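# Seat a matching bearing on a fitting plate's bore

## Task

Some plates and bearings here do not suit each other. Using the drawing's requirements, pick one plate and one bearing that go together and set that bearing onto that plate's bore, with the plate right side up. The task fails if any bearing from a non-matching pairing ever touches a plate while centred over that plate's bore, even for a moment. Do not touch the press, which sits inside a clear guard, and leave the gauge idle at the end.

## Robot and tools

Robot: two UR12e-type arms, left_arm and right_arm, each with a 140 mm two-finger gripper whose fingers can fold when pushed near the palm or pressed tip-first into a surface. Grip parts in the outer quarter of the pads for a predictable squeeze. Bases: left_arm at (+0.055, +0.547, +0.009) m, right_arm at (+0.006, -0.686, +0.009) m.

Scene frame: origin at table height, midway between the nominal bases; +z up, +x out over the table, left_arm on the +y side. Reported end_effector_position (metres) is the point between the closed pads; the fingertips extend about 33 mm past it at small gaps and 9 mm when fully open. Gripper axes: fingers point along +z, close along y; a camera block sticks out about 10 cm toward gripper +x. Reported poses can be off by a few centimetres.

Row format (shared by execute_actions and move): one flat list of 18 numbers, each in [-1, 1], covering both arms. Order: left_arm shoulder pan, shoulder lift, elbow, wrist 1, wrist 2, wrist 3, then gripper position, force_limit, speed; then the same nine for right_arm. The six joint numbers are offsets, not poses: they count from that arm's Joint targets as they stood when the call began (not from the previous row), scaled so 1.0 = 1.481 rad for the two shoulder joints and 2.222 rad for the four others. Sending 0 for all six keeps the targets. Stated joint ranges: elbow -3.142 to 3.142, all others -6.283 to 6.283 rad; asking more than 0.010 rad beyond a range is refused, and targets beyond the real end are clipped with the note "joint sent to its limit". Gripper numbers are absolute commands: position +1 = fully open (140 mm), about -0.8 = pads touching, -1 = close until blocked; force_limit -1 to +1 (about 14 to 58 N on narrow parts, more with faster closing); speed -1 to +1 (about 30 to 250 mm/s). To leave a gripper unchanged, resend its last three numbers.

execute_actions: {"actions": [one action], "cameras": [...]}. An action may hold "rows" (1 to 15 rows, each applied for one 1/30 s step), "steps" (1 to 450, default 15, at least the row count), "until" (stops early on gauge conditions such as {"gauge": {"state": "busy"}}, with comparisons "=", "!=", "<", "<=", ">", ">="; numbers need a comparison), and a device key: {"gauge": {"measure": true}} or {"gauge": {"stop": true}}. After the last row each arm keeps heading to that row's target, so allow enough steps for long moves. An empty actions list just returns camera images.

move: target is one 18-number row or up to 15 rows, all offsets counted from the same starting Joint targets. speed in rad/s (0.01 to 3.14, default 0.5) caps the fastest joint. blend (rad) rounds corners between listed targets; 0 stops at each. stop_force (4 to 120 N) ends an arm's path when its wrist sensor feels that much resistance; use it with a low speed for touching down, and leave it out when moving away from a contact. zero (default true) re-zeroes the sensor before the move. blocking=false returns after 0.5 s while the move continues; then call wait or stop before sending rows or another move. The result adds a "move:" line: done, off_target, moving, held (a check withheld steps) or fault. Moves do not avoid obstacles or the other arm.

wait: seconds 0 to 10; arms hold their last command. stop: brakes a running move. zoom_image: camera (cam_low, cam_nest, cam_left_wrist, cam_right_wrist) and region [x0, y0, x1, y1] in pixels, at most 504 per side. show_instructions: shows the drawing. zero_wrist_force: arm name. read_manual: licence texts. finished_scene: scene number (1 or 2); irreversible.

Gauge: a flat plate under a lens. It reads one round piece lying flat, centred within 40 mm; a plate with a bearing pressed in counts as one piece. After measure, keep everything else, arms included, clear of the lens until readings increments (about 12 s). Fields: state (idle/busy), message (nothing_yet, measure_taken, refused_still_reading, refused_needs_one_piece_alone_under_the_lens_flat_and_still), readings count, no_1 to no_5 (mm values for the drawing's numbered requirements; 0.000 means not found), refusals. Use it to check dimensions, then make sure it is idle at the end.

Results: per-arm Joint positions, velocities, torques (rad, rad/s, N m), Joint targets, end-effector pose and velocity, Wrist force/torque in the gripper's axes, Tool commands, gripper position_measured (counts: 3 open, about 230 pads met) and object_status (0 moving, 1 blocked opening, 2 blocked closing = likely holding, 3 reached target or pads met). After a grip, confirm status 2. "joint command not followed" means the inter-arm clearance check held that arm.

Avoid: contact torque at load limits (elbow 142, wrists 51.3 N m) or outside force near 150 N, which freezes an arm for 10 s; stiff targets even slightly past a firm surface; arm-to-arm collisions or one gripper closing on the other's fingers; dropping parts or letting anything leave the table; hard hits on fixed things; long stretched holds that overheat motors; touching the press or its guard; and briefly resting a bearing centred on a wrong plate.

Each tool is called after "Request:" as name([rows], argument=value, ...), one row to a line, values as JSON.

Reference images:

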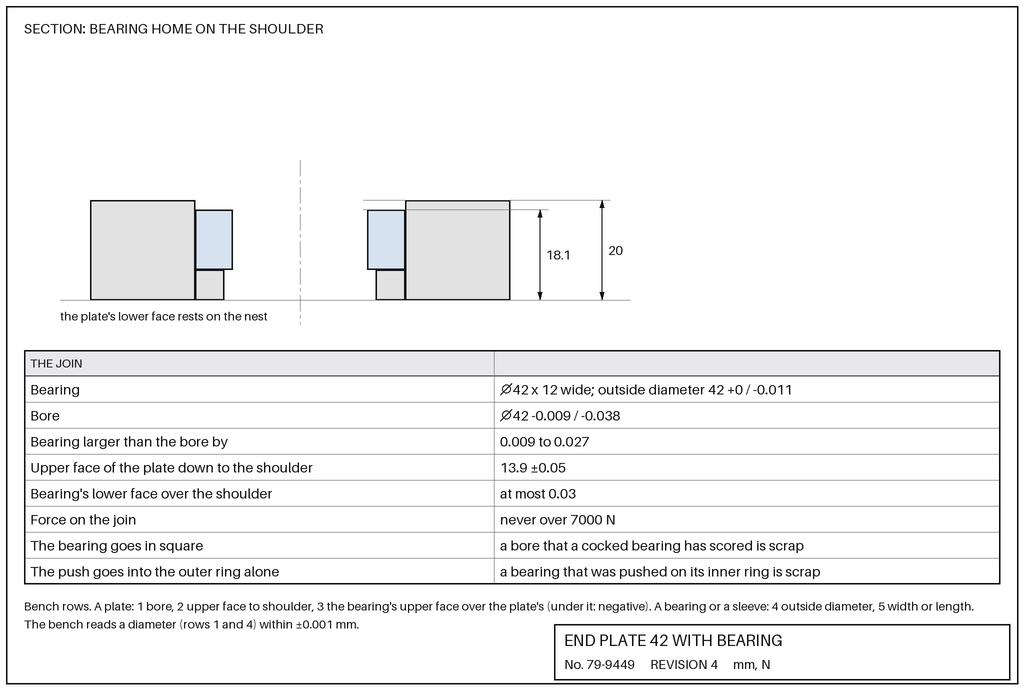

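## Session

Request:
execute_actions(actions=[])

Request:
zoom_image(camera="cam_low", region=[400, 220, 672, 350])

Scene clock: 0.00 s.
left_arm: end_effector_position=(+0.4852, +0.5954, +0.3566) position_measured=3 object_status=3 end_effector_quat_wxyz=(-0.182, +0.750, +0.546, +0.325) | right_arm: end_effector_position=(+1.1291, -0.4232, +0.1184) position_measured=3 object_status=3 end_effector_quat_wxyz=(-0.101, +0.742, +0.308, +0.586)
Joint positions: left_arm=[-0.952 -2.182 2.247 -1.192 -0.928 0.78] | right_arm=[-0.083 -0.691 1.67 -3.75 -0.94 -3.59]
Joint velocities: within noise
Joint torques (N m): no reading
Wrist force (N): no reading
Wrist torque (N m): no reading
Wrist force, peak (N): no reading
Joint targets: left_arm=[-0.952 -2.182 2.247 -1.192 -0.928 0.780] | right_arm=[-0.083 -0.691 1.670 -3.750 -0.940 -3.590]
Tool commands: left_gripper/position=+1.0 left_gripper/force_limit=+1.0 left_gripper/speed=+1.0 right_gripper/position=+1.0 right_gripper/force_limit=+1.0 right_gripper/speed=+1.0
gauge: message=nothing_yet readings=0 no_1=0.000 no_2=0.000 no_3=0.000 no_4=0.000 no_5=0.000
camera_calibration:
cam_left_wrist: T_world_to_cam=[[0.942186, -0.327369, 0.0715221, -0.275455], [-0.27704, -0.881085, -0.383326, 0.792036], [0.188506, 0.34135, -0.92084, 0.212955], [0, 0, 0, 1]] pos_world=[0.438812, 0.534983, 0.519406]
cam_right_wrist: T_world_to_cam=[[0.575291, -0.790732, 0.209244, -1.00049], [-0.369091, -0.479247, -0.7963, 0.315515], [0.729939, 0.380875, -0.567559, -0.411602], [0, 0, 0, 1]] pos_world=[0.992472, -0.483141, 0.226983]

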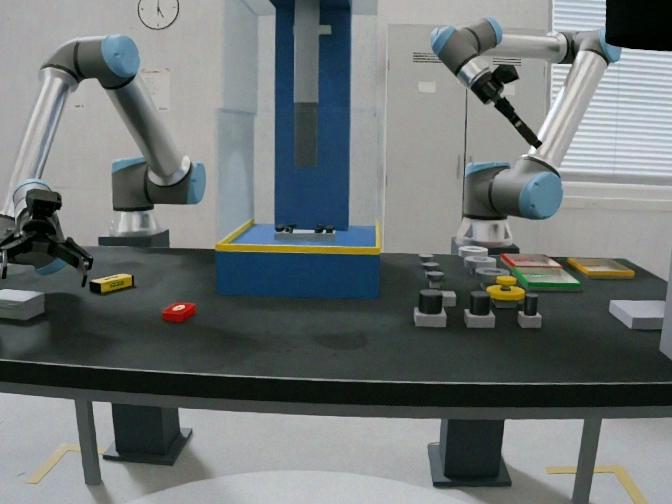

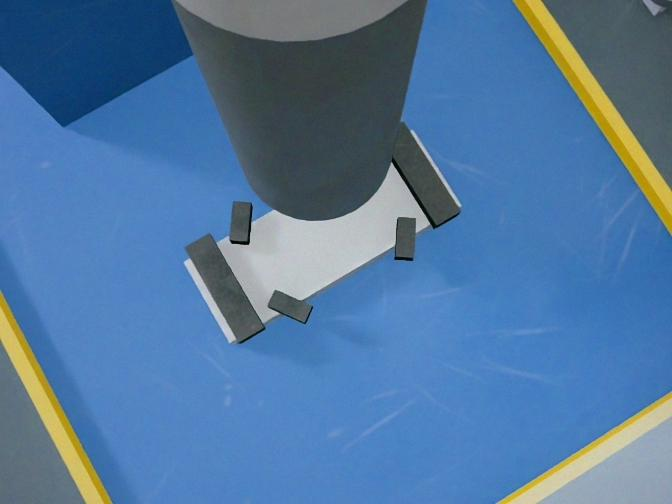

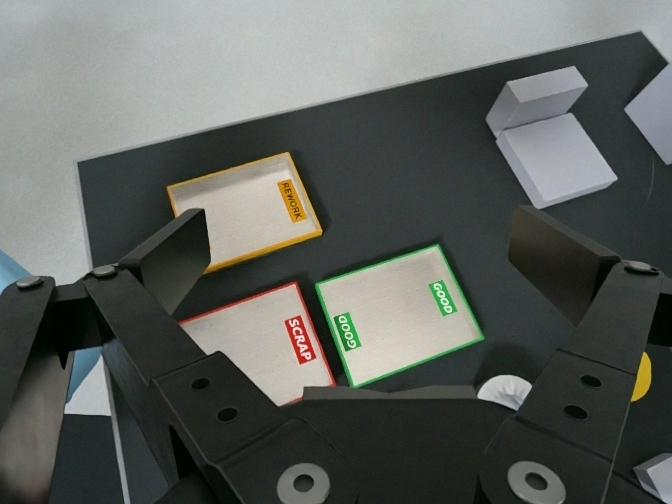

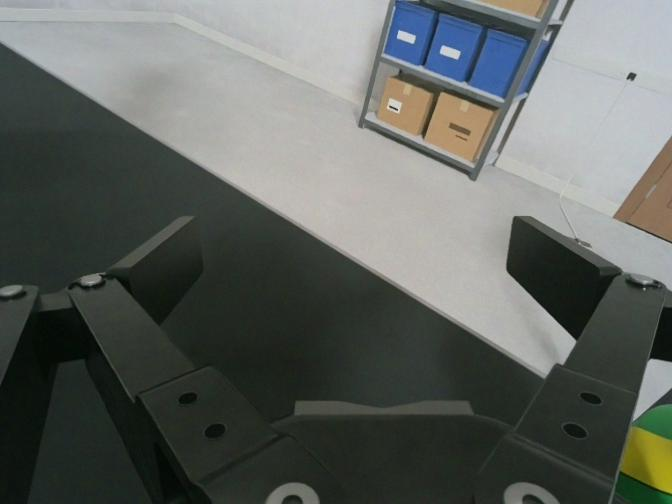

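Scaled by 1.853 from the camera's 672x504 image, which has a finer 960x720 frame.

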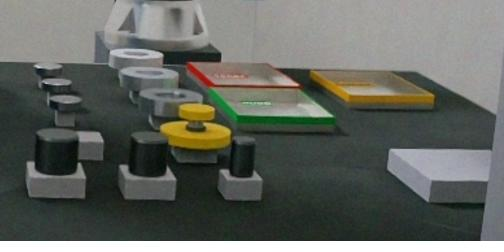

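Request:
move(target=[0.2142,0.4379,-0.062,-0.4296,-0.2893,0.0702,0.11,-1,-1,0,0,0,0,0,0,1,1,1], speed=0.8, cameras=["cam_left_wrist"])

Request:
zoom_image(camera="cam_left_wrist", region=[0, 0, 500, 250])

Scene clock: 14.17 s.
left_arm: end_effector_position=(+0.6593, +0.3184, +0.1499) position_measured=115 object_status=0 end_effector_quat_wxyz=(+0.000, +0.707, +0.707, +0.000) | right_arm: end_effector_position=(+1.1291, -0.4232, +0.1184) position_measured=3 object_status=3 end_effector_quat_wxyz=(-0.101, +0.742, +0.308, +0.586)
Joint positions: left_arm=[-0.635 -1.533 2.109 -2.147 -1.57 0.936] | right_arm=[-0.083 -0.691 1.67 -3.75 -0.94 -3.59]
Joint torques (N m): left_arm=[15.94 -37 -46.74 -8.19 -3.56 3.72] | right_arm=[-0.86 -98.22 -32.79 -4.04 0.61 -0.33]
Wrist force (N): left_arm=[0.8 0.4 -0.5] | right_arm=[0.0 -0.2 0.0]
Wrist torque (N m): left_arm=[-0.13 0.12 -0.25] | right_arm=[-0.05 -0.01 -0.01]
Wrist force, peak (N): left_arm=[-0.1 2.5 1.1] | right_arm=[0.3 -0.4 -0.1]
Joint targets: left_arm=[-0.635 -1.533 2.109 -2.147 -1.570 0.936] | right_arm=[-0.083 -0.691 1.670 -3.750 -0.940 -3.590]
gauge: message=nothing_yet readings=0 no_1=0.000 no_2=0.000 no_3=0.000 no_4=0.000 no_5=0.000
move: done
camera_calibration:
cam_left_wrist: T_world_to_cam=[[0.999883, -0.000594234, -0.0152887, -0.644545], [0.00488546, -0.934536, 0.355834, 0.237297], [-0.0144993, -0.355867, -0.934424, 0.442213], [0, 0, 0, 1]] pos_world=[0.649722, 0.378749, 0.318922]
Images, in order (width x height): cam_left_wrist 672x504.

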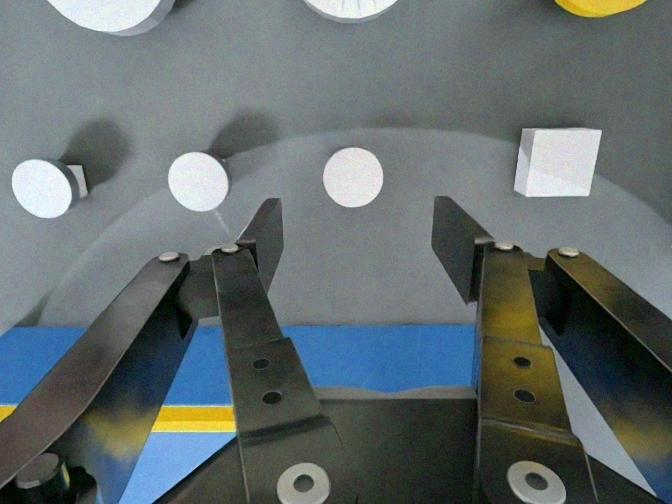

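Scaled by 1.008 from the camera's 672x504 image, which has a finer 960x720 frame.

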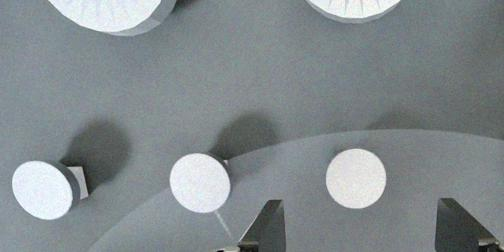

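Request:
move(target=[0.0075,0.0722,0.0387,-0.0869,0,0.005,0.11,-1,-1,0,0,0,0,0,0,1,1,1], speed=0.25, stop_force=12)

Request:
move(target=[0,0,0,0,0,0,-1,-1,-1,0,0,0,0,0,0,1,1,1], cameras=["cam_left_wrist"])

Request:
move(target=[0,0,0,0,0,0,0.11,-1,-1,0,0,0,0,0,0,1,1,1])

Request:
move(target=[0,0,0,0,0,-0.7069,0.11,-1,-1,0,0,0,0,0,0,1,1,1], speed=1.0)

Request:
move(target=[0,0,0,0,0,0,-1,-1,-1,0,0,0,0,0,0,1,1,1], cameras=["cam_left_wrist"])

Request:
move([
  [0,-0.0759,-0.0361,0.0867,0,0,-1,-1,-1,0,0,0,0,0,0,1,1,1],
  [0.3996,-0.0323,-0.0675,0.0891,0,0.2663,-1,-1,-1,0,0,0,0,0,0,1,1,1],
  [0.3996,0.0164,-0.0419,0.031,0,0.2663,-1,-1,-1,0,0,0,0,0,0,1,1,1],
  [0.4492,0.2103,-0.2242,0.084,0,0.2994,-1,-1,-1,0,0,0,0,0,0,1,1,1],
], speed=[0.2,0.7,0.5,0.4], cameras=["cam_left_wrist"])

Scene clock: 47.37 s.
left_arm: end_effector_position=(+0.6592, +0.3271, +0.0579) position_measured=115 object_status=3 end_effector_quat_wxyz=(+0.000, +0.707, +0.707, +0.000) | right_arm: end_effector_position=(+1.1291, -0.4232, +0.1184) position_measured=3 object_status=3 end_effector_quat_wxyz=(-0.101, +0.742, +0.308, +0.586)
Joint positions: left_arm=[-0.624 -1.426 2.195 -2.34 -1.57 0.947] | right_arm=[-0.083 -0.691 1.67 -3.75 -0.94 -3.59]
Joint torques (N m): left_arm=[16.45 -41.68 -28.72 -8.14 -3.44 3.58] | right_arm=[-0.66 -95.15 -33.45 -4.35 0.49 -0.44]
Wrist force (N): left_arm=[0.6 0.4 -0.7] | right_arm=[-0.3 0.1 0.0]
Wrist torque (N m): left_arm=[-0.06 0.17 -0.27] | right_arm=[0.04 0.07 0.00]
Wrist force, peak (N): left_arm=[0.7 0.3 -2.3] | right_arm=[-0.2 -0.2 -0.6]
Joint targets: left_arm=[-0.624 -1.426 2.195 -2.340 -1.570 0.947] | right_arm=[-0.083 -0.691 1.670 -3.750 -0.940 -3.590]
gauge: message=nothing_yet readings=0 no_1=0.000 no_2=0.000 no_3=0.000 no_4=0.000 no_5=0.000
move: done

Scene clock: 48.70 s.
left_arm: end_effector_position=(+0.6592, +0.3271, +0.0579) position_measured=168 object_status=0 end_effector_quat_wxyz=(+0.000, +0.707, +0.707, +0.000) | right_arm: end_effector_position=(+1.1291, -0.4232, +0.1184) position_measured=3 object_status=3 end_effector_quat_wxyz=(-0.101, +0.742, +0.308, +0.586)
Joint positions: left_arm=[-0.624 -1.426 2.195 -2.34 -1.57 0.947] | right_arm=[-0.083 -0.691 1.67 -3.75 -0.94 -3.59]
Joint torques (N m): left_arm=[15.85 -41.96 -28.97 -7.39 -3.35 3.65] | right_arm=[-1.38 -96.43 -33.3 -4.93 0.59 -0.24]
Wrist force (N): left_arm=[1.4 -1.8 -8.8] | right_arm=[-0.1 0.1 0.3]
Wrist torque (N m): left_arm=[-0.04 0.25 -0.27] | right_arm=[0.02 0.03 0.00]
Wrist force, peak (N): left_arm=[2.0 -2.1 -9.8] | right_arm=[0.0 0.1 -0.4]
Joint targets: left_arm=[-0.624 -1.426 2.195 -2.340 -1.570 0.947] | right_arm=[-0.083 -0.691 1.670 -3.750 -0.940 -3.590]
gauge: message=nothing_yet readings=0 no_1=0.000 no_2=0.000 no_3=0.000 no_4=0.000 no_5=0.000
move: done
camera_calibration:
cam_left_wrist: T_world_to_cam=[[0.999885, -0.000655113, -0.0151602, -0.645655], [0.00478472, -0.93449, 0.355956, 0.278221], [-0.0144002, -0.355988, -0.93438, 0.359216], [0, 0, 0, 1]] pos_world=[0.649423, 0.387449, 0.226821]
Images, in order (width x height): cam_left_wrist 672x504.

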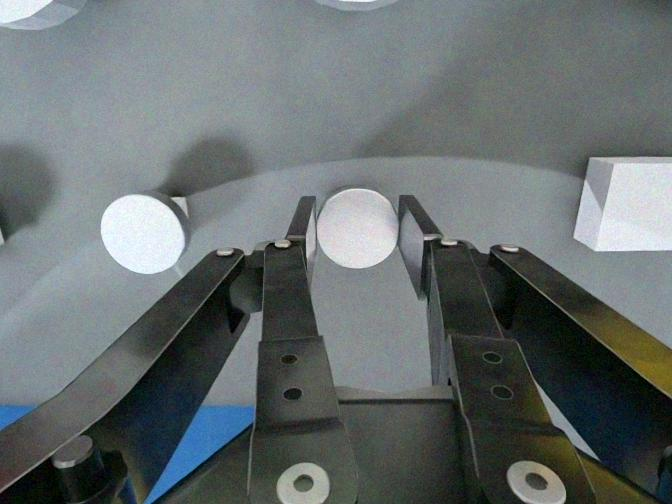

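Scene clock: 50.03 s.
left_arm: end_effector_position=(+0.6592, +0.3271, +0.0579) position_measured=115 object_status=0 end_effector_quat_wxyz=(+0.000, +0.707, +0.707, +0.000) | right_arm: end_effector_position=(+1.1291, -0.4232, +0.1184) position_measured=3 object_status=3 end_effector_quat_wxyz=(-0.101, +0.742, +0.308, +0.586)
Joint positions: left_arm=[-0.624 -1.426 2.195 -2.34 -1.57 0.947] | right_arm=[-0.083 -0.691 1.67 -3.75 -0.94 -3.59]
Joint torques (N m): left_arm=[15.22 -43.69 -31.97 -4.51 -3.34 3.47] | right_arm=[-1.5 -94.91 -32.51 -4.73 0.54 -0.22]
Wrist force (N): left_arm=[0.4 0.2 -0.6] | right_arm=[0.0 0.0 0.0]
Wrist torque (N m): left_arm=[-0.10 0.23 -0.27] | right_arm=[0.00 0.00 -0.01]
Wrist force, peak (N): left_arm=[1.8 -2.1 -9.5] | right_arm=[0.3 0.2 0.1]
Joint targets: left_arm=[-0.624 -1.426 2.195 -2.340 -1.570 0.947] | right_arm=[-0.083 -0.691 1.670 -3.750 -0.940 -3.590]
gauge: message=nothing_yet readings=0 no_1=0.000 no_2=0.000 no_3=0.000 no_4=0.000 no_5=0.000
move: done

Scene clock: 52.33 s.
left_arm: end_effector_position=(+0.6591, +0.3271, +0.0579) position_measured=115 object_status=3 end_effector_quat_wxyz=(+0.000, +0.000, +1.000, +0.000) | right_arm: end_effector_position=(+1.1291, -0.4232, +0.1184) position_measured=3 object_status=3 end_effector_quat_wxyz=(-0.101, +0.742, +0.308, +0.586)
Joint positions: left_arm=[-0.624 -1.426 2.195 -2.34 -1.57 -0.623] | right_arm=[-0.083 -0.691 1.67 -3.75 -0.94 -3.59]
Joint torques (N m): left_arm=[12.46 -45.45 -37.56 -4.28 -3.33 -4.29] | right_arm=[-0.36 -98.41 -33.84 -5 0.64 -0.17]
Wrist force (N): left_arm=[0.5 0.3 -0.7] | right_arm=[0.0 -0.1 0.1]
Wrist torque (N m): left_arm=[-0.07 0.20 -0.13] | right_arm=[-0.02 0.01 -0.01]
Wrist force, peak (N): left_arm=[0.5 0.3 -1.2] | right_arm=[0.0 -0.2 -0.4]
Joint targets: left_arm=[-0.624 -1.426 2.195 -2.340 -1.570 -0.623] | right_arm=[-0.083 -0.691 1.670 -3.750 -0.940 -3.590]
gauge: message=nothing_yet readings=0 no_1=0.000 no_2=0.000 no_3=0.000 no_4=0.000 no_5=0.000
move: done

Scene clock: 53.67 s.
left_arm: end_effector_position=(+0.6592, +0.3271, +0.0579) position_measured=168 object_status=0 end_effector_quat_wxyz=(+0.000, +0.000, +1.000, +0.000) | right_arm: end_effector_position=(+1.1291, -0.4232, +0.1184) position_measured=3 object_status=3 end_effector_quat_wxyz=(-0.101, +0.742, +0.308, +0.586)
Joint positions: left_arm=[-0.624 -1.426 2.195 -2.34 -1.57 -0.623] | right_arm=[-0.083 -0.691 1.67 -3.75 -0.94 -3.59]
Joint torques (N m): left_arm=[11.24 -46.72 -38.16 -4.21 -3.06 -4.14] | right_arm=[-1.31 -98.2 -33.49 -4.76 0.63 -0.63]
Wrist force (N): left_arm=[2.9 1.3 -8.1] | right_arm=[0.0 -0.1 0.0]
Wrist torque (N m): left_arm=[-0.06 0.25 -0.13] | right_arm=[-0.03 0.00 -0.01]
Wrist force, peak (N): left_arm=[3.1 1.5 -8.5] | right_arm=[0.2 -0.3 0.2]
Joint targets: left_arm=[-0.624 -1.426 2.195 -2.340 -1.570 -0.623] | right_arm=[-0.083 -0.691 1.670 -3.750 -0.940 -3.590]
gauge: message=nothing_yet readings=0 no_1=0.000 no_2=0.000 no_3=0.000 no_4=0.000 no_5=0.000
move: done
camera_calibration:
cam_left_wrist: T_world_to_cam=[[0.000756916, 0.999885, -0.0151245, -0.314409], [0.934299, 0.00468465, 0.356461, -0.64166], [0.356491, -0.0144006, -0.934188, 0.00305028], [0, 0, 0, 1]] pos_world=[0.598653, 0.317423, 0.226821]
Images, in order (width x height): cam_left_wrist 672x504.

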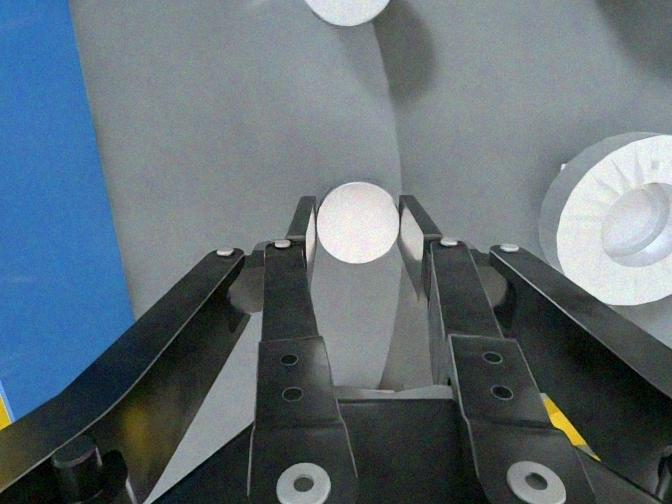

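Scene clock: 58.83 s.
left_arm: end_effector_position=(+0.9140, +0.7572, +0.0848) position_measured=168 object_status=2 end_effector_quat_wxyz=(+0.000, +0.000, +1.000, +0.000) | right_arm: end_effector_position=(+1.1291, -0.4232, +0.1184) position_measured=3 object_status=3 end_effector_quat_wxyz=(-0.101, +0.742, +0.308, +0.586)
Joint positions: left_arm=[0.042 -1.115 1.697 -2.153 -1.57 0.042] | right_arm=[-0.083 -0.691 1.67 -3.75 -0.94 -3.59]
Joint torques (N m): left_arm=[16.84 -75.05 -46.8 -2.9 1.62 3.78] | right_arm=[0.43 -97.18 -32.49 -4.84 0.79 -0.7]
Wrist force (N): left_arm=[0.6 0.9 1.2] | right_arm=[-0.1 0.0 -0.1]
Wrist torque (N m): left_arm=[-0.04 0.27 -0.25] | right_arm=[0.01 0.02 -0.01]
Wrist force, peak (N): left_arm=[2.9 1.3 -8.1] | right_arm=[0.3 -0.4 0.3]
Joint targets: left_arm=[0.042 -1.115 1.697 -2.153 -1.570 0.042] | right_arm=[-0.083 -0.691 1.670 -3.750 -0.940 -3.590]
gauge: message=nothing_yet readings=0 no_1=0.000 no_2=0.000 no_3=0.000 no_4=0.000 no_5=0.000
move: done
camera_calibration:
cam_left_wrist: T_world_to_cam=[[0.000588974, 0.999888, -0.0149729, -0.744143], [0.934378, 0.00478433, 0.356252, -0.891505], [0.356284, -0.0142001, -0.93427, -0.0564484], [0, 0, 0, 1]] pos_world=[0.853552, 0.747523, 0.253721]
Images, in order (width x height): cam_left_wrist 672x504.

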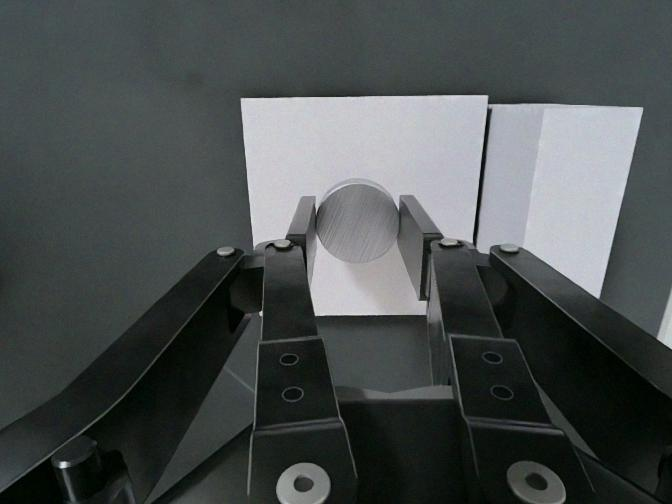

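Request:
move(target=[0,0.017,0.0079,-0.0192,0,0,-1,-1,-1,0,0,0,0,0,0,1,1,1], speed=0.02, stop_force=6)

Request:
move(target=[0,0,0,0,0,0,0.11,-1,-1,0,0,0,0,0,0,1,1,1])

Request:
move([
  [0,-0.0148,-0.0072,0.0167,0,0,0.11,-1,-1,0,0,0,0,0,0,1,1,1],
  [-0.0496,-0.2087,0.1751,-0.0364,0,-0.0331,0.11,-1,-1,0,0,0,0,0,0,1,1,1],
], speed=[0.3,0.5])

Request:
execute_actions([
  {"gauge":{"measure":true},"steps":400,"until":{"gauge":{"readings":[">",0]}}},
])

Scene clock: 79.60 s.
left_arm: end_effector_position=(+0.9140, +0.7573, +0.0611) position_measured=168 object_status=2 end_effector_quat_wxyz=(+0.000, +0.000, +1.000, +0.000) | right_arm: end_effector_position=(+1.1291, -0.4232, +0.1184) position_measured=3 object_status=3 end_effector_quat_wxyz=(-0.101, +0.742, +0.308, +0.586)
Joint positions: left_arm=[0.042 -1.093 1.713 -2.191 -1.57 0.042] | right_arm=[-0.083 -0.691 1.67 -3.75 -0.94 -3.59]
Joint torques (N m): left_arm=[15.02 -102.97 -46.3 -3.03 3.02 3.28] | right_arm=[0.33 -96.63 -33.96 -5.05 0.34 -0.46]
Wrist force (N): left_arm=[0.3 0.5 1.5] | right_arm=[0.2 0.1 -0.2]
Wrist torque (N m): left_arm=[-0.10 0.34 -0.27] | right_arm=[0.03 -0.05 -0.01]
Wrist force, peak (N): left_arm=[2.1 0.0 -10.9] | right_arm=[0.4 0.2 0.2]
Joint targets: left_arm=[0.042 -1.093 1.713 -2.191 -1.570 0.042] | right_arm=[-0.083 -0.691 1.670 -3.750 -0.940 -3.590]
gauge: message=nothing_yet readings=0 no_1=0.000 no_2=0.000 no_3=0.000 no_4=0.000 no_5=0.000
move: contact (left_arm)

Scene clock: 80.93 s.
left_arm: end_effector_position=(+0.9140, +0.7573, +0.0611) position_measured=115 object_status=0 end_effector_quat_wxyz=(+0.000, +0.000, +1.000, +0.000) | right_arm: end_effector_position=(+1.1291, -0.4232, +0.1184) position_measured=3 object_status=3 end_effector_quat_wxyz=(-0.101, +0.742, +0.308, +0.586)
Joint positions: left_arm=[0.042 -1.093 1.713 -2.191 -1.57 0.042] | right_arm=[-0.083 -0.691 1.67 -3.75 -0.94 -3.59]
Joint torques (N m): left_arm=[14.91 -99.68 -43.13 -3.52 3.17 3.45] | right_arm=[-1.72 -97.6 -33.94 -5.18 0.49 -0.4]
Wrist force (N): left_arm=[0.2 0.8 0.7] | right_arm=[-0.3 -0.2 0.0]
Wrist torque (N m): left_arm=[-0.04 0.38 -0.27] | right_arm=[-0.04 0.06 -0.01]
Wrist force, peak (N): left_arm=[0.5 0.9 1.5] | right_arm=[0.2 -0.3 0.0]
Joint targets: left_arm=[0.042 -1.093 1.713 -2.191 -1.570 0.042] | right_arm=[-0.083 -0.691 1.670 -3.750 -0.940 -3.590]
gauge: message=nothing_yet readings=0 no_1=0.000 no_2=0.000 no_3=0.000 no_4=0.000 no_5=0.000
move: done

Scene clock: 83.10 s.
left_arm: end_effector_position=(+0.7208, +0.7002, +0.0851) position_measured=115 object_status=3 end_effector_quat_wxyz=(+0.000, +0.000, +1.000, +0.000) | right_arm: end_effector_position=(+1.1291, -0.4232, +0.1184) position_measured=3 object_status=3 end_effector_quat_wxyz=(-0.101, +0.742, +0.308, +0.586)
Joint positions: left_arm=[-0.032 -1.402 2.101 -2.271 -1.57 -0.032] | right_arm=[-0.083 -0.691 1.67 -3.75 -0.94 -3.59]
Joint torques (N m): left_arm=[-14.12 -74.27 -30.87 -8.35 3.29 -4.22] | right_arm=[-2.53 -96.61 -33.81 -5.19 0.66 -0.4]
Wrist force (N): left_arm=[0.7 0.2 0.3] | right_arm=[-0.1 -0.2 0.0]
Wrist torque (N m): left_arm=[-0.14 0.24 -0.05] | right_arm=[-0.04 0.02 0.00]
Wrist force, peak (N): left_arm=[3.5 0.0 0.5] | right_arm=[-0.3 -0.4 -0.1]
Joint targets: left_arm=[-0.032 -1.402 2.102 -2.271 -1.570 -0.032] | right_arm=[-0.083 -0.691 1.670 -3.750 -0.940 -3.590]
gauge: message=nothing_yet readings=0 no_1=0.000 no_2=0.000 no_3=0.000 no_4=0.000 no_5=0.000
move: done

Scene clock: 95.30 s.
left_arm: end_effector_position=(+0.7207, +0.7002, +0.0851) position_measured=115 object_status=3 end_effector_quat_wxyz=(+0.000, +0.000, +1.000, +0.000) | right_arm: end_effector_position=(+1.1291, -0.4232, +0.1184) position_measured=3 object_status=3 end_effector_quat_wxyz=(-0.101, +0.742, +0.308, +0.586)
Joint positions: left_arm=[-0.032 -1.402 2.102 -2.271 -1.57 -0.032] | right_arm=[-0.083 -0.691 1.67 -3.75 -0.94 -3.59]
Joint torques (N m): left_arm=[-14.16 -71.94 -31.28 -8.05 3.03 -4.29] | right_arm=[-0.79 -97.36 -33.75 -5.38 0.63 -0.6]
Wrist force (N): left_arm=[0.9 0.3 0.2] | right_arm=[0.1 0.0 0.0]
Wrist torque (N m): left_arm=[-0.11 0.19 -0.05] | right_arm=[-0.01 -0.03 -0.01]
Wrist force, peak (N): left_arm=[1.0 0.7 0.4] | right_arm=[-0.5 0.2 0.1]
Joint targets: left_arm=[-0.032 -1.402 2.102 -2.271 -1.570 -0.032] | right_arm=[-0.083 -0.691 1.670 -3.750 -0.940 -3.590]
Tool commands: left_gripper/position=+0.11 left_gripper/force_limit=-1.0 left_gripper/speed=-1.0 right_gripper/position=+1.0 right_gripper/force_limit=+1.0 right_gripper/speed=+1.0
gauge: message=measure_taken readings=1 no_1=0.000 no_2=0.000 no_3=0.000 no_4=41.998 no_5=12.000

Request:
move([
  [0.0496,0.1939,-0.1822,0.0531,0,0.0331,0.11,-1,-1,0,0,0,0,0,0,1,1,1],
  [0.0496,0.2087,-0.1751,0.0361,0,0.0331,0.11,-1,-1,0,0,0,0,0,0,1,1,1],
], speed=[0.5,0.2])

Request:
move(target=[0,0,0,0,0,0,-1,-1,-1,0,0,0,0,0,0,1,1,1])

Request:
move([
  [0,-0.0148,-0.0072,0.0167,0,0,-1,-1,-1,0,0,0,0,0,0,1,1,1],
  [-0.0496,-0.2087,0.1751,-0.0364,0,-0.0331,-1,-1,-1,0,0,0,0,0,0,1,1,1],
  [-0.1313,-0.1654,0.123,-0.0131,0,-0.0875,-1,-1,-1,0,0,0,0,0,0,1,1,1],
], speed=[0.2,0.5,0.5])

Request:
move(target=[0,0.0473,0.0184,-0.0499,0,0,-1,-1,-1,0,0,0,0,0,0,1,1,1], speed=0.15, stop_force=8)

Request:
move(target=[0,0.0053,0.002,-0.0055,0,0,-1,-1,-1,0,0,0,0,0,0,1,1,1], speed=0.015, stop_force=5)

Request:
move(target=[0,0,0,0,0,0,0.11,-1,-1,0,0,0,0,0,0,1,1,1])

Request:
move([
  [0,-0.05,-0.02,0.052,0,0,0.11,-1,-1,0,0,0,0,0,0,1,1,1],
  [-0.1804,-0.225,0.0644,0.0842,0,0.5868,0.58,0,-1,0,0,0,0,0,0,1,1,1],
], speed=[0.3,0.9], cameras=["cam_low","cam_left_wrist"])

Scene clock: 128.30 s.
left_arm: end_effector_position=(+0.9143, +0.7573, +0.0614) position_measured=115 object_status=3 end_effector_quat_wxyz=(+0.000, +0.000, +1.000, +0.000) | right_arm: end_effector_position=(+1.1291, -0.4232, +0.1184) position_measured=3 object_status=3 end_effector_quat_wxyz=(-0.101, +0.742, +0.308, +0.586)
Joint positions: left_arm=[0.042 -1.093 1.712 -2.191 -1.57 0.042] | right_arm=[-0.083 -0.691 1.67 -3.75 -0.94 -3.59]
Joint torques (N m): left_arm=[16.18 -77.49 -33.13 -7.96 3.05 3.61] | right_arm=[-1.01 -97.94 -35.23 -5.83 0.54 -0.43]
Wrist force (N): left_arm=[0.5 0.8 0.8] | right_arm=[0.1 0.2 -0.1]
Wrist torque (N m): left_arm=[-0.03 0.31 -0.27] | right_arm=[0.04 -0.02 -0.01]
Wrist force, peak (N): left_arm=[3.5 0.3 0.6] | right_arm=[0.0 -0.5 -0.3]
Joint targets: left_arm=[0.042 -1.093 1.713 -2.191 -1.570 0.042] | right_arm=[-0.083 -0.691 1.670 -3.750 -0.940 -3.590]
gauge: message=measure_taken readings=1 no_1=0.000 no_2=0.000 no_3=0.000 no_4=41.998 no_5=12.000
move: done

Scene clock: 129.63 s.
left_arm: end_effector_position=(+0.9143, +0.7573, +0.0612) position_measured=168 object_status=0 end_effector_quat_wxyz=(+0.000, +0.000, +1.000, +0.000) | right_arm: end_effector_position=(+1.1291, -0.4232, +0.1184) position_measured=3 object_status=3 end_effector_quat_wxyz=(-0.101, +0.742, +0.308, +0.586)
Joint positions: left_arm=[0.042 -1.093 1.713 -2.191 -1.57 0.042] | right_arm=[-0.083 -0.691 1.67 -3.75 -0.94 -3.59]
Joint torques (N m): left_arm=[17.36 -74.91 -33 -7.55 3.02 3.65] | right_arm=[0.5 -96.79 -33.88 -5.79 0.45 -0.33]
Wrist force (N): left_arm=[2.9 -0.4 -6.9] | right_arm=[-0.1 -0.1 0.0]
Wrist torque (N m): left_arm=[-0.05 0.39 -0.27] | right_arm=[-0.01 0.03 -0.01]
Wrist force, peak (N): left_arm=[2.9 -0.4 -6.9] | right_arm=[0.4 -0.2 0.1]
Joint targets: left_arm=[0.042 -1.093 1.713 -2.191 -1.570 0.042] | right_arm=[-0.083 -0.691 1.670 -3.750 -0.940 -3.590]
gauge: message=measure_taken readings=1 no_1=0.000 no_2=0.000 no_3=0.000 no_4=41.998 no_5=12.000
move: done

Scene clock: 132.57 s.
left_arm: end_effector_position=(+0.7906, +0.6102, +0.1004) position_measured=168 object_status=2 end_effector_quat_wxyz=(+0.001, +0.000, +1.000, +0.000) | right_arm: end_effector_position=(+1.1291, -0.4232, +0.1184) position_measured=3 object_status=3 end_effector_quat_wxyz=(-0.101, +0.742, +0.308, +0.586)
Joint positions: left_arm=[-0.153 -1.338 1.986 -2.22 -1.57 -0.152] | right_arm=[-0.083 -0.691 1.67 -3.75 -0.94 -3.59]
Joint torques (N m): left_arm=[-15.23 -53.59 -45.26 -2.91 2.78 -3.96] | right_arm=[0.06 -96.15 -34.85 -5.8 0.61 -0.27]
Wrist force (N): left_arm=[1.4 0.0 0.6] | right_arm=[0.3 -0.1 0.0]
Wrist torque (N m): left_arm=[-0.19 0.04 -0.06] | right_arm=[-0.02 -0.07 0.00]
Wrist force, peak (N): left_arm=[2.9 -0.5 -6.5] | right_arm=[-0.3 -0.3 0.3]
Joint targets: left_arm=[-0.153 -1.338 1.986 -2.220 -1.570 -0.153] | right_arm=[-0.083 -0.691 1.670 -3.750 -0.940 -3.590]
gauge: message=measure_taken readings=1 no_1=0.000 no_2=0.000 no_3=0.000 no_4=41.998 no_5=12.000
move: done

Scene clock: 134.37 s.
left_arm: end_effector_position=(+0.7911, +0.6100, +0.0407) position_measured=168 object_status=2 end_effector_quat_wxyz=(+0.001, +0.000, +1.000, +0.000) | right_arm: end_effector_position=(+1.1291, -0.4232, +0.1184) position_measured=3 object_status=3 end_effector_quat_wxyz=(-0.101, +0.742, +0.308, +0.586)
Joint positions: left_arm=[-0.153 -1.268 2.027 -2.331 -1.57 -0.153] | right_arm=[-0.083 -0.691 1.67 -3.75 -0.94 -3.59]
Joint torques (N m): left_arm=[-13.78 -56.83 -29.4 -8.37 2.89 -4.09] | right_arm=[-0.3 -96.15 -35.44 -5.91 0.66 -0.13]
Wrist force (N): left_arm=[1.0 0.7 0.5] | right_arm=[0.1 -0.1 0.0]
Wrist torque (N m): left_arm=[-0.03 0.13 -0.03] | right_arm=[-0.01 -0.02 -0.01]
Wrist force, peak (N): left_arm=[1.2 0.5 1.8] | right_arm=[0.3 -0.3 0.1]
Joint targets: left_arm=[-0.153 -1.268 2.027 -2.331 -1.570 -0.153] | right_arm=[-0.083 -0.691 1.670 -3.750 -0.940 -3.590]
gauge: message=measure_taken readings=1 no_1=0.000 no_2=0.000 no_3=0.000 no_4=41.998 no_5=12.000
move: done

Scene clock: 136.33 s.
left_arm: end_effector_position=(+0.7909, +0.6100, +0.0361) position_measured=168 object_status=2 end_effector_quat_wxyz=(+0.001, +0.000, +1.000, +0.000) | right_arm: end_effector_position=(+1.1291, -0.4232, +0.1184) position_measured=3 object_status=3 end_effector_quat_wxyz=(-0.101, +0.742, +0.308, +0.586)
Joint positions: left_arm=[-0.153 -1.262 2.03 -2.34 -1.57 -0.153] | right_arm=[-0.083 -0.691 1.67 -3.75 -0.94 -3.59]
Joint torques (N m): left_arm=[-10.84 -84.53 -42.11 -5.14 2.83 -4.25] | right_arm=[0.34 -95.89 -35.04 -5.75 0.59 -0.25]
Wrist force (N): left_arm=[1.1 0.6 0.7] | right_arm=[0.0 -0.1 -0.2]
Wrist torque (N m): left_arm=[-0.06 0.10 -0.03] | right_arm=[-0.01 0.00 -0.01]
Wrist force, peak (N): left_arm=[2.4 1.4 -11.9] | right_arm=[0.1 -0.4 -0.1]
Joint targets: left_arm=[-0.153 -1.262 2.030 -2.340 -1.570 -0.153] | right_arm=[-0.083 -0.691 1.670 -3.750 -0.940 -3.590]
gauge: message=measure_taken readings=1 no_1=0.000 no_2=0.000 no_3=0.000 no_4=41.998 no_5=12.000
move: contact (left_arm)

Scene clock: 137.67 s.
left_arm: end_effector_position=(+0.7909, +0.6100, +0.0361) position_measured=115 object_status=0 end_effector_quat_wxyz=(+0.001, +0.000, +1.000, +0.000) | right_arm: end_effector_position=(+1.1291, -0.4232, +0.1184) position_measured=3 object_status=3 end_effector_quat_wxyz=(-0.101, +0.742, +0.308, +0.586)
Joint positions: left_arm=[-0.153 -1.262 2.03 -2.34 -1.57 -0.153] | right_arm=[-0.083 -0.691 1.67 -3.75 -0.94 -3.59]
Joint torques (N m): left_arm=[-11.9 -81.32 -39.13 -6.65 2.81 -4.24] | right_arm=[-0.46 -97.36 -34.8 -5.85 0.69 -0.27]
Wrist force (N): left_arm=[0.9 0.7 -0.2] | right_arm=[0.2 -0.3 -0.2]
Wrist torque (N m): left_arm=[-0.04 0.17 -0.03] | right_arm=[-0.05 -0.03 0.00]
Wrist force, peak (N): left_arm=[1.1 0.8 -0.4] | right_arm=[0.5 0.0 -0.1]
Joint targets: left_arm=[-0.153 -1.262 2.030 -2.340 -1.570 -0.153] | right_arm=[-0.083 -0.691 1.670 -3.750 -0.940 -3.590]
gauge: message=measure_taken readings=1 no_1=0.000 no_2=0.000 no_3=0.000 no_4=41.998 no_5=12.000
move: done

Scene clock: 142.13 s.
left_arm: end_effector_position=(+0.6604, +0.4675, +0.1501) position_measured=56 object_status=0 end_effector_quat_wxyz=(+0.002, +0.707, +0.707, +0.001) | right_arm: end_effector_position=(+1.1291, -0.4232, +0.1184) position_measured=3 object_status=3 end_effector_quat_wxyz=(-0.101, +0.742, +0.308, +0.586)
Joint positions: left_arm=[-0.42 -1.595 2.173 -2.153 -1.57 1.151] | right_arm=[-0.083 -0.691 1.67 -3.75 -0.94 -3.59]
Joint torques (N m): left_arm=[-15.08 -58.97 -34.4 -2.91 2.93 3.54] | right_arm=[1.24 -97.6 -34.34 -5.77 0.46 -0.22]
Wrist force (N): left_arm=[0.7 1.0 -0.9] | right_arm=[0.4 0.0 0.0]
Wrist torque (N m): left_arm=[0.06 0.10 -0.30] | right_arm=[0.00 -0.08 -0.01]
Wrist force, peak (N): left_arm=[1.2 0.7 1.8] | right_arm=[0.3 -0.3 0.2]
Joint targets: left_arm=[-0.420 -1.595 2.173 -2.153 -1.570 1.151] | right_arm=[-0.083 -0.691 1.670 -3.750 -0.940 -3.590]
gauge: message=measure_taken readings=1 no_1=0.000 no_2=0.000 no_3=0.000 no_4=41.998 no_5=12.000
move: done
camera_calibration:
cam_left_wrist: T_world_to_cam=[[0.999937, -0.00099126, -0.0111904, -0.645903], [0.00307601, -0.933876, 0.357585, 0.377275], [-0.0108049, -0.357597, -0.933814, 0.493729], [0, 0, 0, 1]] pos_world=[0.650036, 0.528244, 0.318915]
Images, in order (width x height): cam_low 672x504, cam_left_wrist 672x504.

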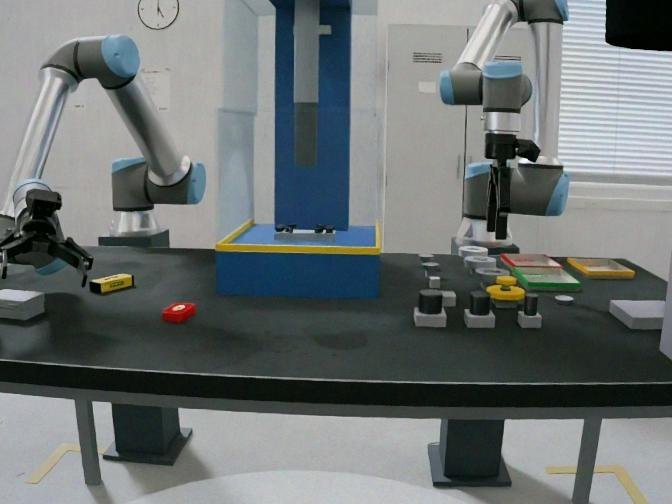

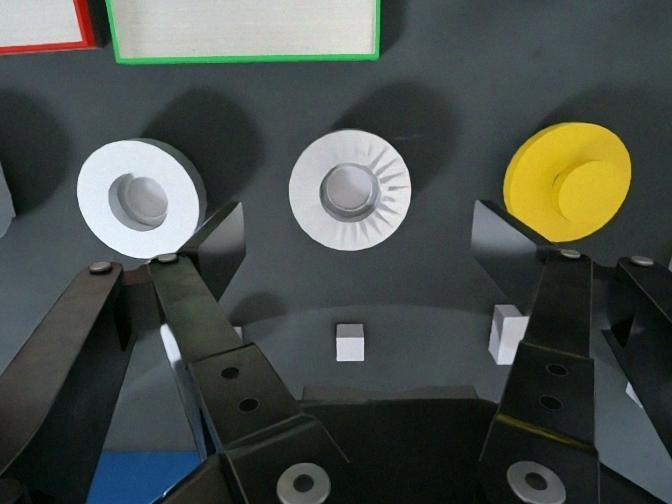

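Request:
move(target=[0,0.0897,0.042,-0.1004,0,0,0.5,0,-1,0,0,0,0,0,0,1,1,1], speed=0.25, stop_force=10)

Request:
move(target=[0,0,0,0,0,0,-1,0,-1,0,0,0,0,0,0,1,1,1])

Request:
move(target=[0,-0.02,-0.01,0.023,0,0,-1,0,-1,0,0,0,0,0,0,1,1,1], speed=0.1, cameras=["cam_left_wrist","cam_low"])

Request:
zoom_image(camera="cam_low", region=[430, 210, 560, 310])

Scene clock: 161.60 s.
left_arm: end_effector_position=(+0.6586, +0.4683, +0.0469) position_measured=66 object_status=3 end_effector_quat_wxyz=(+0.001, +0.707, +0.707, +0.000) | right_arm: end_effector_position=(+1.1291, -0.4232, +0.1184) position_measured=3 object_status=3 end_effector_quat_wxyz=(-0.101, +0.742, +0.308, +0.586)
Joint positions: left_arm=[-0.42 -1.463 2.266 -2.376 -1.57 1.151] | right_arm=[-0.083 -0.691 1.67 -3.75 -0.94 -3.59]
Joint torques (N m): left_arm=[-13.57 -36.6 -27.96 -8.23 3.15 3.45] | right_arm=[1.74 -97.7 -35.96 -5.97 0.77 -0.6]
Wrist force (N): left_arm=[0.4 0.9 -0.7] | right_arm=[-0.1 0.0 0.3]
Wrist torque (N m): left_arm=[0.00 0.24 -0.33] | right_arm=[0.00 0.00 -0.01]
Wrist force, peak (N): left_arm=[0.6 1.0 -2.2] | right_arm=[0.5 0.2 0.0]
Joint targets: left_arm=[-0.420 -1.463 2.266 -2.376 -1.570 1.151] | right_arm=[-0.083 -0.691 1.670 -3.750 -0.940 -3.590]
gauge: message=measure_taken readings=1 no_1=0.000 no_2=0.000 no_3=0.000 no_4=41.998 no_5=12.000
move: done

Scene clock: 162.90 s.
left_arm: end_effector_position=(+0.6586, +0.4683, +0.0469) position_measured=105 object_status=0 end_effector_quat_wxyz=(+0.001, +0.707, +0.707, +0.000) | right_arm: end_effector_position=(+1.1291, -0.4232, +0.1184) position_measured=3 object_status=3 end_effector_quat_wxyz=(-0.101, +0.742, +0.308, +0.586)
Joint positions: left_arm=[-0.42 -1.463 2.266 -2.376 -1.57 1.151] | right_arm=[-0.083 -0.691 1.67 -3.75 -0.94 -3.59]
Joint torques (N m): left_arm=[-13.39 -38.01 -28.01 -5.74 3.27 3.46] | right_arm=[-1.84 -96.1 -36.94 -6.11 0.66 -0.41]
Wrist force (N): left_arm=[2.6 -7.0 -22.6] | right_arm=[0.4 -0.3 -0.1]
Wrist torque (N m): left_arm=[0.17 0.08 -0.21] | right_arm=[-0.05 -0.07 -0.01]
Wrist force, peak (N): left_arm=[2.6 -7.0 -22.6] | right_arm=[0.4 -0.1 0.3]
Joint targets: left_arm=[-0.420 -1.463 2.266 -2.376 -1.570 1.151] | right_arm=[-0.083 -0.691 1.670 -3.750 -0.940 -3.590]
gauge: message=measure_taken readings=1 no_1=0.000 no_2=0.000 no_3=0.000 no_4=41.998 no_5=12.000
move: done

Scene clock: 163.80 s.
left_arm: end_effector_position=(+0.6613, +0.4671, +0.0697) position_measured=105 object_status=2 end_effector_quat_wxyz=(+0.001, +0.707, +0.707, +0.001) | right_arm: end_effector_position=(+1.1291, -0.4232, +0.1184) position_measured=3 object_status=3 end_effector_quat_wxyz=(-0.101, +0.742, +0.308, +0.586)
Joint positions: left_arm=[-0.42 -1.492 2.244 -2.325 -1.57 1.151] | right_arm=[-0.083 -0.691 1.67 -3.75 -0.94 -3.59]
Joint torques (N m): left_arm=[-11.89 -63.23 -42.88 -3.6 3.34 3.46] | right_arm=[0.27 -97.65 -36.3 -5.9 0.63 -0.25]
Wrist force (N): left_arm=[0.5 1.0 1.8] | right_arm=[0.0 -0.1 0.2]
Wrist torque (N m): left_arm=[0.07 0.21 -0.34] | right_arm=[-0.03 -0.01 -0.01]
Wrist force, peak (N): left_arm=[2.3 -6.5 -21.6] | right_arm=[-0.1 0.3 -0.1]
Joint targets: left_arm=[-0.420 -1.492 2.244 -2.325 -1.570 1.151] | right_arm=[-0.083 -0.691 1.670 -3.750 -0.940 -3.590]
gauge: message=measure_taken readings=1 no_1=0.000 no_2=0.000 no_3=0.000 no_4=41.998 no_5=12.000
move: done
camera_calibration:
cam_left_wrist: T_world_to_cam=[[0.999911, -0.00094128, -0.0133441, -0.64759], [0.00388016, -0.934229, 0.356652, 0.405312], [-0.0128021, -0.356672, -0.934142, 0.419439], [0, 0, 0, 1]] pos_world=[0.651329, 0.527647, 0.238618]
Images, in order (width x height): cam_low 672x504, cam_left_wrist 672x504.

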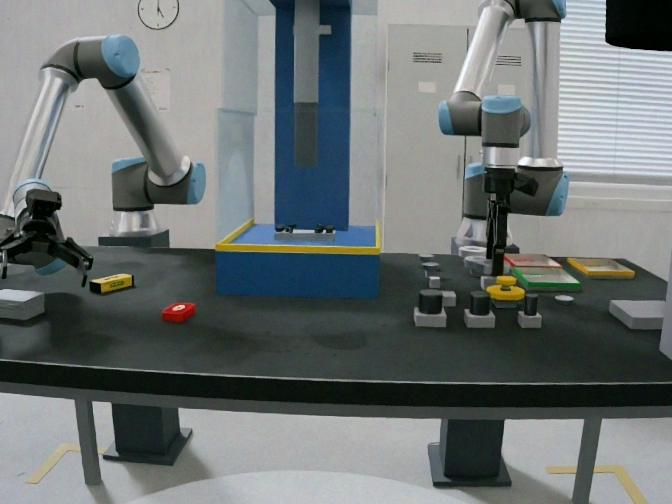

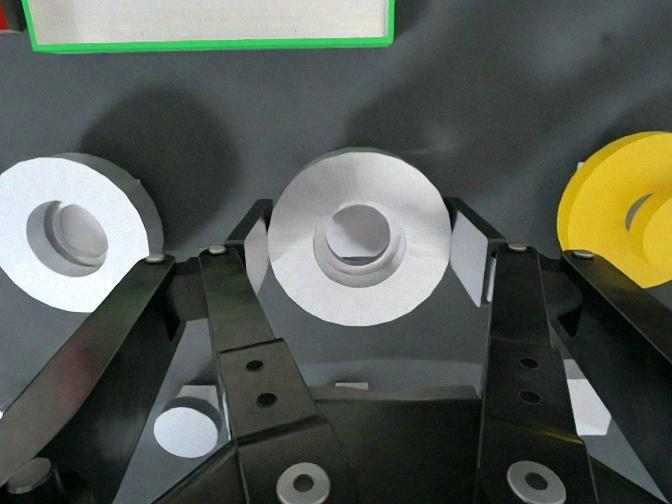

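Scaled by 3.877 from the camera's 672x504 image, which has a finer 960x720 frame.

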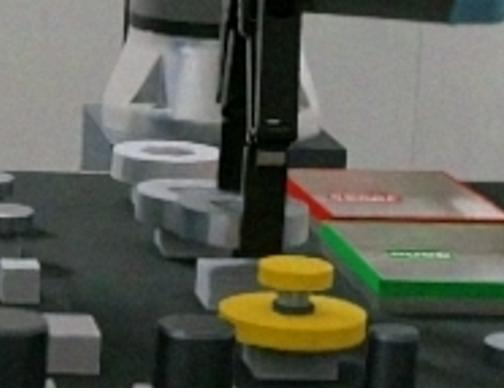

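Request:
move([
  [0,-0.07,-0.032,0.08,0,0,-1,0,-1,0,0,0,0,0,0,1,1,1],
  [0.262,0.0118,-0.0895,0.082,0,0.1746,-1,0,-1,0,0,0,0,0,0,1,1,1],
  [0.262,0.0605,-0.0639,0.0239,0,0.1746,-1,0,-1,0,0,0,0,0,0,1,1,1],
  [0.3116,0.2544,-0.2462,0.077,0,0.2077,-1,0,-1,0,0,0,0,0,0,1,1,1],
], speed=[0.3,0.6,0.4,0.4])

Request:
move(target=[0,0.0175,0.0082,-0.0198,0,0,-1,0,-1,0,0,0,0,0,0,1,1,1], speed=0.04, stop_force=7)

Request:
move(target=[0,0.006,0.0027,-0.0067,0,0,-1,0,-1,0,0,0,0,0,0,1,1,1], speed=0.012, stop_force=6)

Request:
move(target=[0,0,0,0,0,0,0.5,-1,-1,0,0,0,0,0,0,1,1,1])

Request:
move(target=[0,-0.0016,-0.0008,0.0018,0,-0.3534,0.5,-1,-1,0,0,0,0,0,0,1,1,1], cameras=["cam_left_wrist"])

Scene clock: 186.70 s.
left_arm: end_effector_position=(+0.9143, +0.7571, +0.0855) position_measured=105 object_status=2 end_effector_quat_wxyz=(+0.000, +0.707, +0.707, +0.001) | right_arm: end_effector_position=(+1.1291, -0.4232, +0.1184) position_measured=3 object_status=3 end_effector_quat_wxyz=(-0.101, +0.742, +0.308, +0.586)
Joint positions: left_arm=[0.042 -1.116 1.697 -2.154 -1.57 1.613] | right_arm=[-0.083 -0.691 1.67 -3.75 -0.94 -3.59]
Joint torques (N m): left_arm=[16.81 -76.5 -47.31 -3.11 0.17 3.67] | right_arm=[-0.14 -98.96 -36.29 -6 0.79 -0.25]
Wrist force (N): left_arm=[0.3 0.8 2.8] | right_arm=[0.1 0.0 0.0]
Wrist torque (N m): left_arm=[-0.04 0.35 -0.25] | right_arm=[0.01 -0.01 -0.01]
Wrist force, peak (N): left_arm=[5.0 1.2 2.4] | right_arm=[0.1 0.4 0.4]
Joint targets: left_arm=[0.042 -1.115 1.697 -2.154 -1.570 1.613] | right_arm=[-0.083 -0.691 1.670 -3.750 -0.940 -3.590]
gauge: message=measure_taken readings=1 no_1=0.000 no_2=0.000 no_3=0.000 no_4=41.998 no_5=12.000
move: done

Scene clock: 188.73 s.
left_arm: end_effector_position=(+0.9142, +0.7571, +0.0575) position_measured=105 object_status=2 end_effector_quat_wxyz=(+0.000, +0.707, +0.707, +0.001) | right_arm: end_effector_position=(+1.1291, -0.4232, +0.1184) position_measured=3 object_status=3 end_effector_quat_wxyz=(-0.101, +0.742, +0.308, +0.586)
Joint positions: left_arm=[0.042 -1.089 1.715 -2.198 -1.57 1.613] | right_arm=[-0.083 -0.691 1.67 -3.75 -0.94 -3.59]
Joint torques (N m): left_arm=[15.1 -77.48 -34.01 -8.69 -2.03 3.61] | right_arm=[0.55 -96.82 -37.1 -5.93 0.48 -0.15]
Wrist force (N): left_arm=[0.5 0.7 3.3] | right_arm=[0.2 0.0 0.0]
Wrist torque (N m): left_arm=[-0.05 0.32 -0.27] | right_arm=[-0.01 -0.05 -0.01]
Wrist force, peak (N): left_arm=[0.5 0.7 3.5] | right_arm=[0.2 -0.1 0.4]
Joint targets: left_arm=[0.042 -1.089 1.715 -2.198 -1.570 1.613] | right_arm=[-0.083 -0.691 1.670 -3.750 -0.940 -3.590]
gauge: message=measure_taken readings=1 no_1=0.000 no_2=0.000 no_3=0.000 no_4=41.998 no_5=12.000
move: done

Scene clock: 190.73 s.
left_arm: end_effector_position=(+0.9141, +0.7571, +0.0519) position_measured=105 object_status=2 end_effector_quat_wxyz=(+0.000, +0.707, +0.707, +0.001) | right_arm: end_effector_position=(+1.1291, -0.4232, +0.1184) position_measured=3 object_status=3 end_effector_quat_wxyz=(-0.101, +0.742, +0.308, +0.586)
Joint positions: left_arm=[0.042 -1.084 1.719 -2.207 -1.57 1.613] | right_arm=[-0.083 -0.691 1.67 -3.75 -0.94 -3.59]
Joint torques (N m): left_arm=[14.67 -101.56 -44.79 -3.19 -3.05 3.69] | right_arm=[0.01 -96.38 -37.16 -6.2 0.65 -0.43]
Wrist force (N): left_arm=[-0.3 -0.9 -2.6] | right_arm=[0.0 -0.2 -0.1]
Wrist torque (N m): left_arm=[0.10 0.43 -0.30] | right_arm=[-0.04 0.01 -0.01]
Wrist force, peak (N): left_arm=[-1.2 -7.0 -17.9] | right_arm=[0.4 -0.3 -0.1]
Joint targets: left_arm=[0.042 -1.084 1.719 -2.207 -1.570 1.613] | right_arm=[-0.083 -0.691 1.670 -3.750 -0.940 -3.590]
gauge: message=measure_taken readings=1 no_1=0.000 no_2=0.000 no_3=0.000 no_4=41.998 no_5=12.000
move: contact (left_arm)

Scene clock: 191.83 s.
left_arm: end_effector_position=(+0.9141, +0.7571, +0.0519) position_measured=66 object_status=0 end_effector_quat_wxyz=(+0.000, +0.707, +0.707, +0.001) | right_arm: end_effector_position=(+1.1291, -0.4232, +0.1184) position_measured=3 object_status=3 end_effector_quat_wxyz=(-0.101, +0.742, +0.308, +0.586)
Joint positions: left_arm=[0.042 -1.084 1.719 -2.207 -1.57 1.613] | right_arm=[-0.083 -0.691 1.67 -3.75 -0.94 -3.59]
Joint torques (N m): left_arm=[13.39 -102.86 -44.62 -3.65 -3.04 3.6] | right_arm=[-0.94 -97.12 -36.56 -6.18 0.58 -0.33]
Wrist force (N): left_arm=[0.1 0.5 0.6] | right_arm=[0.2 -0.2 0.0]
Wrist torque (N m): left_arm=[-0.10 0.40 -0.28] | right_arm=[-0.04 -0.04 -0.01]
Wrist force, peak (N): left_arm=[0.3 0.8 2.8] | right_arm=[0.3 -0.1 0.2]
Joint targets: left_arm=[0.042 -1.084 1.719 -2.207 -1.570 1.613] | right_arm=[-0.083 -0.691 1.670 -3.750 -0.940 -3.590]
gauge: message=measure_taken readings=1 no_1=0.000 no_2=0.000 no_3=0.000 no_4=41.998 no_5=12.000
move: done

Scene clock: 194.00 s.
left_arm: end_effector_position=(+0.9143, +0.7571, +0.0545) position_measured=66 object_status=3 end_effector_quat_wxyz=(+0.000, +0.383, +0.924, +0.000) | right_arm: end_effector_position=(+1.1291, -0.4232, +0.1184) position_measured=3 object_status=3 end_effector_quat_wxyz=(-0.101, +0.742, +0.308, +0.586)
Joint positions: left_arm=[0.042 -1.086 1.717 -2.203 -1.57 0.828] | right_arm=[-0.083 -0.691 1.67 -3.75 -0.94 -3.59]
Joint torques (N m): left_arm=[10.13 -102.88 -45.24 -2.78 -3.15 -4.43] | right_arm=[-1.21 -97.71 -37.68 -6.04 0.61 -0.34]
Wrist force (N): left_arm=[0.3 0.2 0.2] | right_arm=[0.2 0.1 0.0]
Wrist torque (N m): left_arm=[-0.18 0.28 -0.12] | right_arm=[0.03 -0.05 -0.01]
Wrist force, peak (N): left_arm=[0.4 0.7 0.9] | right_arm=[0.4 0.2 0.0]
Joint targets: left_arm=[0.042 -1.086 1.717 -2.203 -1.570 0.828] | right_arm=[-0.083 -0.691 1.670 -3.750 -0.940 -3.590]
gauge: message=measure_taken readings=1 no_1=0.000 no_2=0.000 no_3=0.000 no_4=41.998 no_5=12.000
move: done
camera_calibration:
cam_left_wrist: T_world_to_cam=[[0.707914, 0.706155, -0.0142636, -1.16878], [0.66337, -0.657818, 0.356675, -0.131523], [0.242485, -0.261957, -0.93412, 0.206804], [0, 0, 0, 1]] pos_world=[0.8645, 0.792998, 0.22342]
Images, in order (width x height): cam_left_wrist 672x504.

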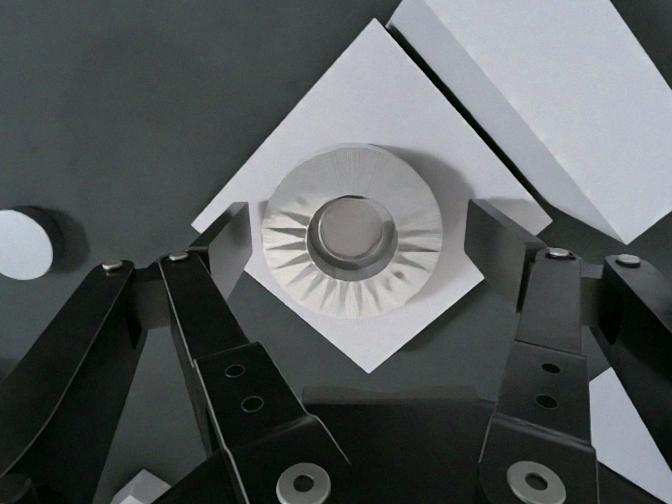

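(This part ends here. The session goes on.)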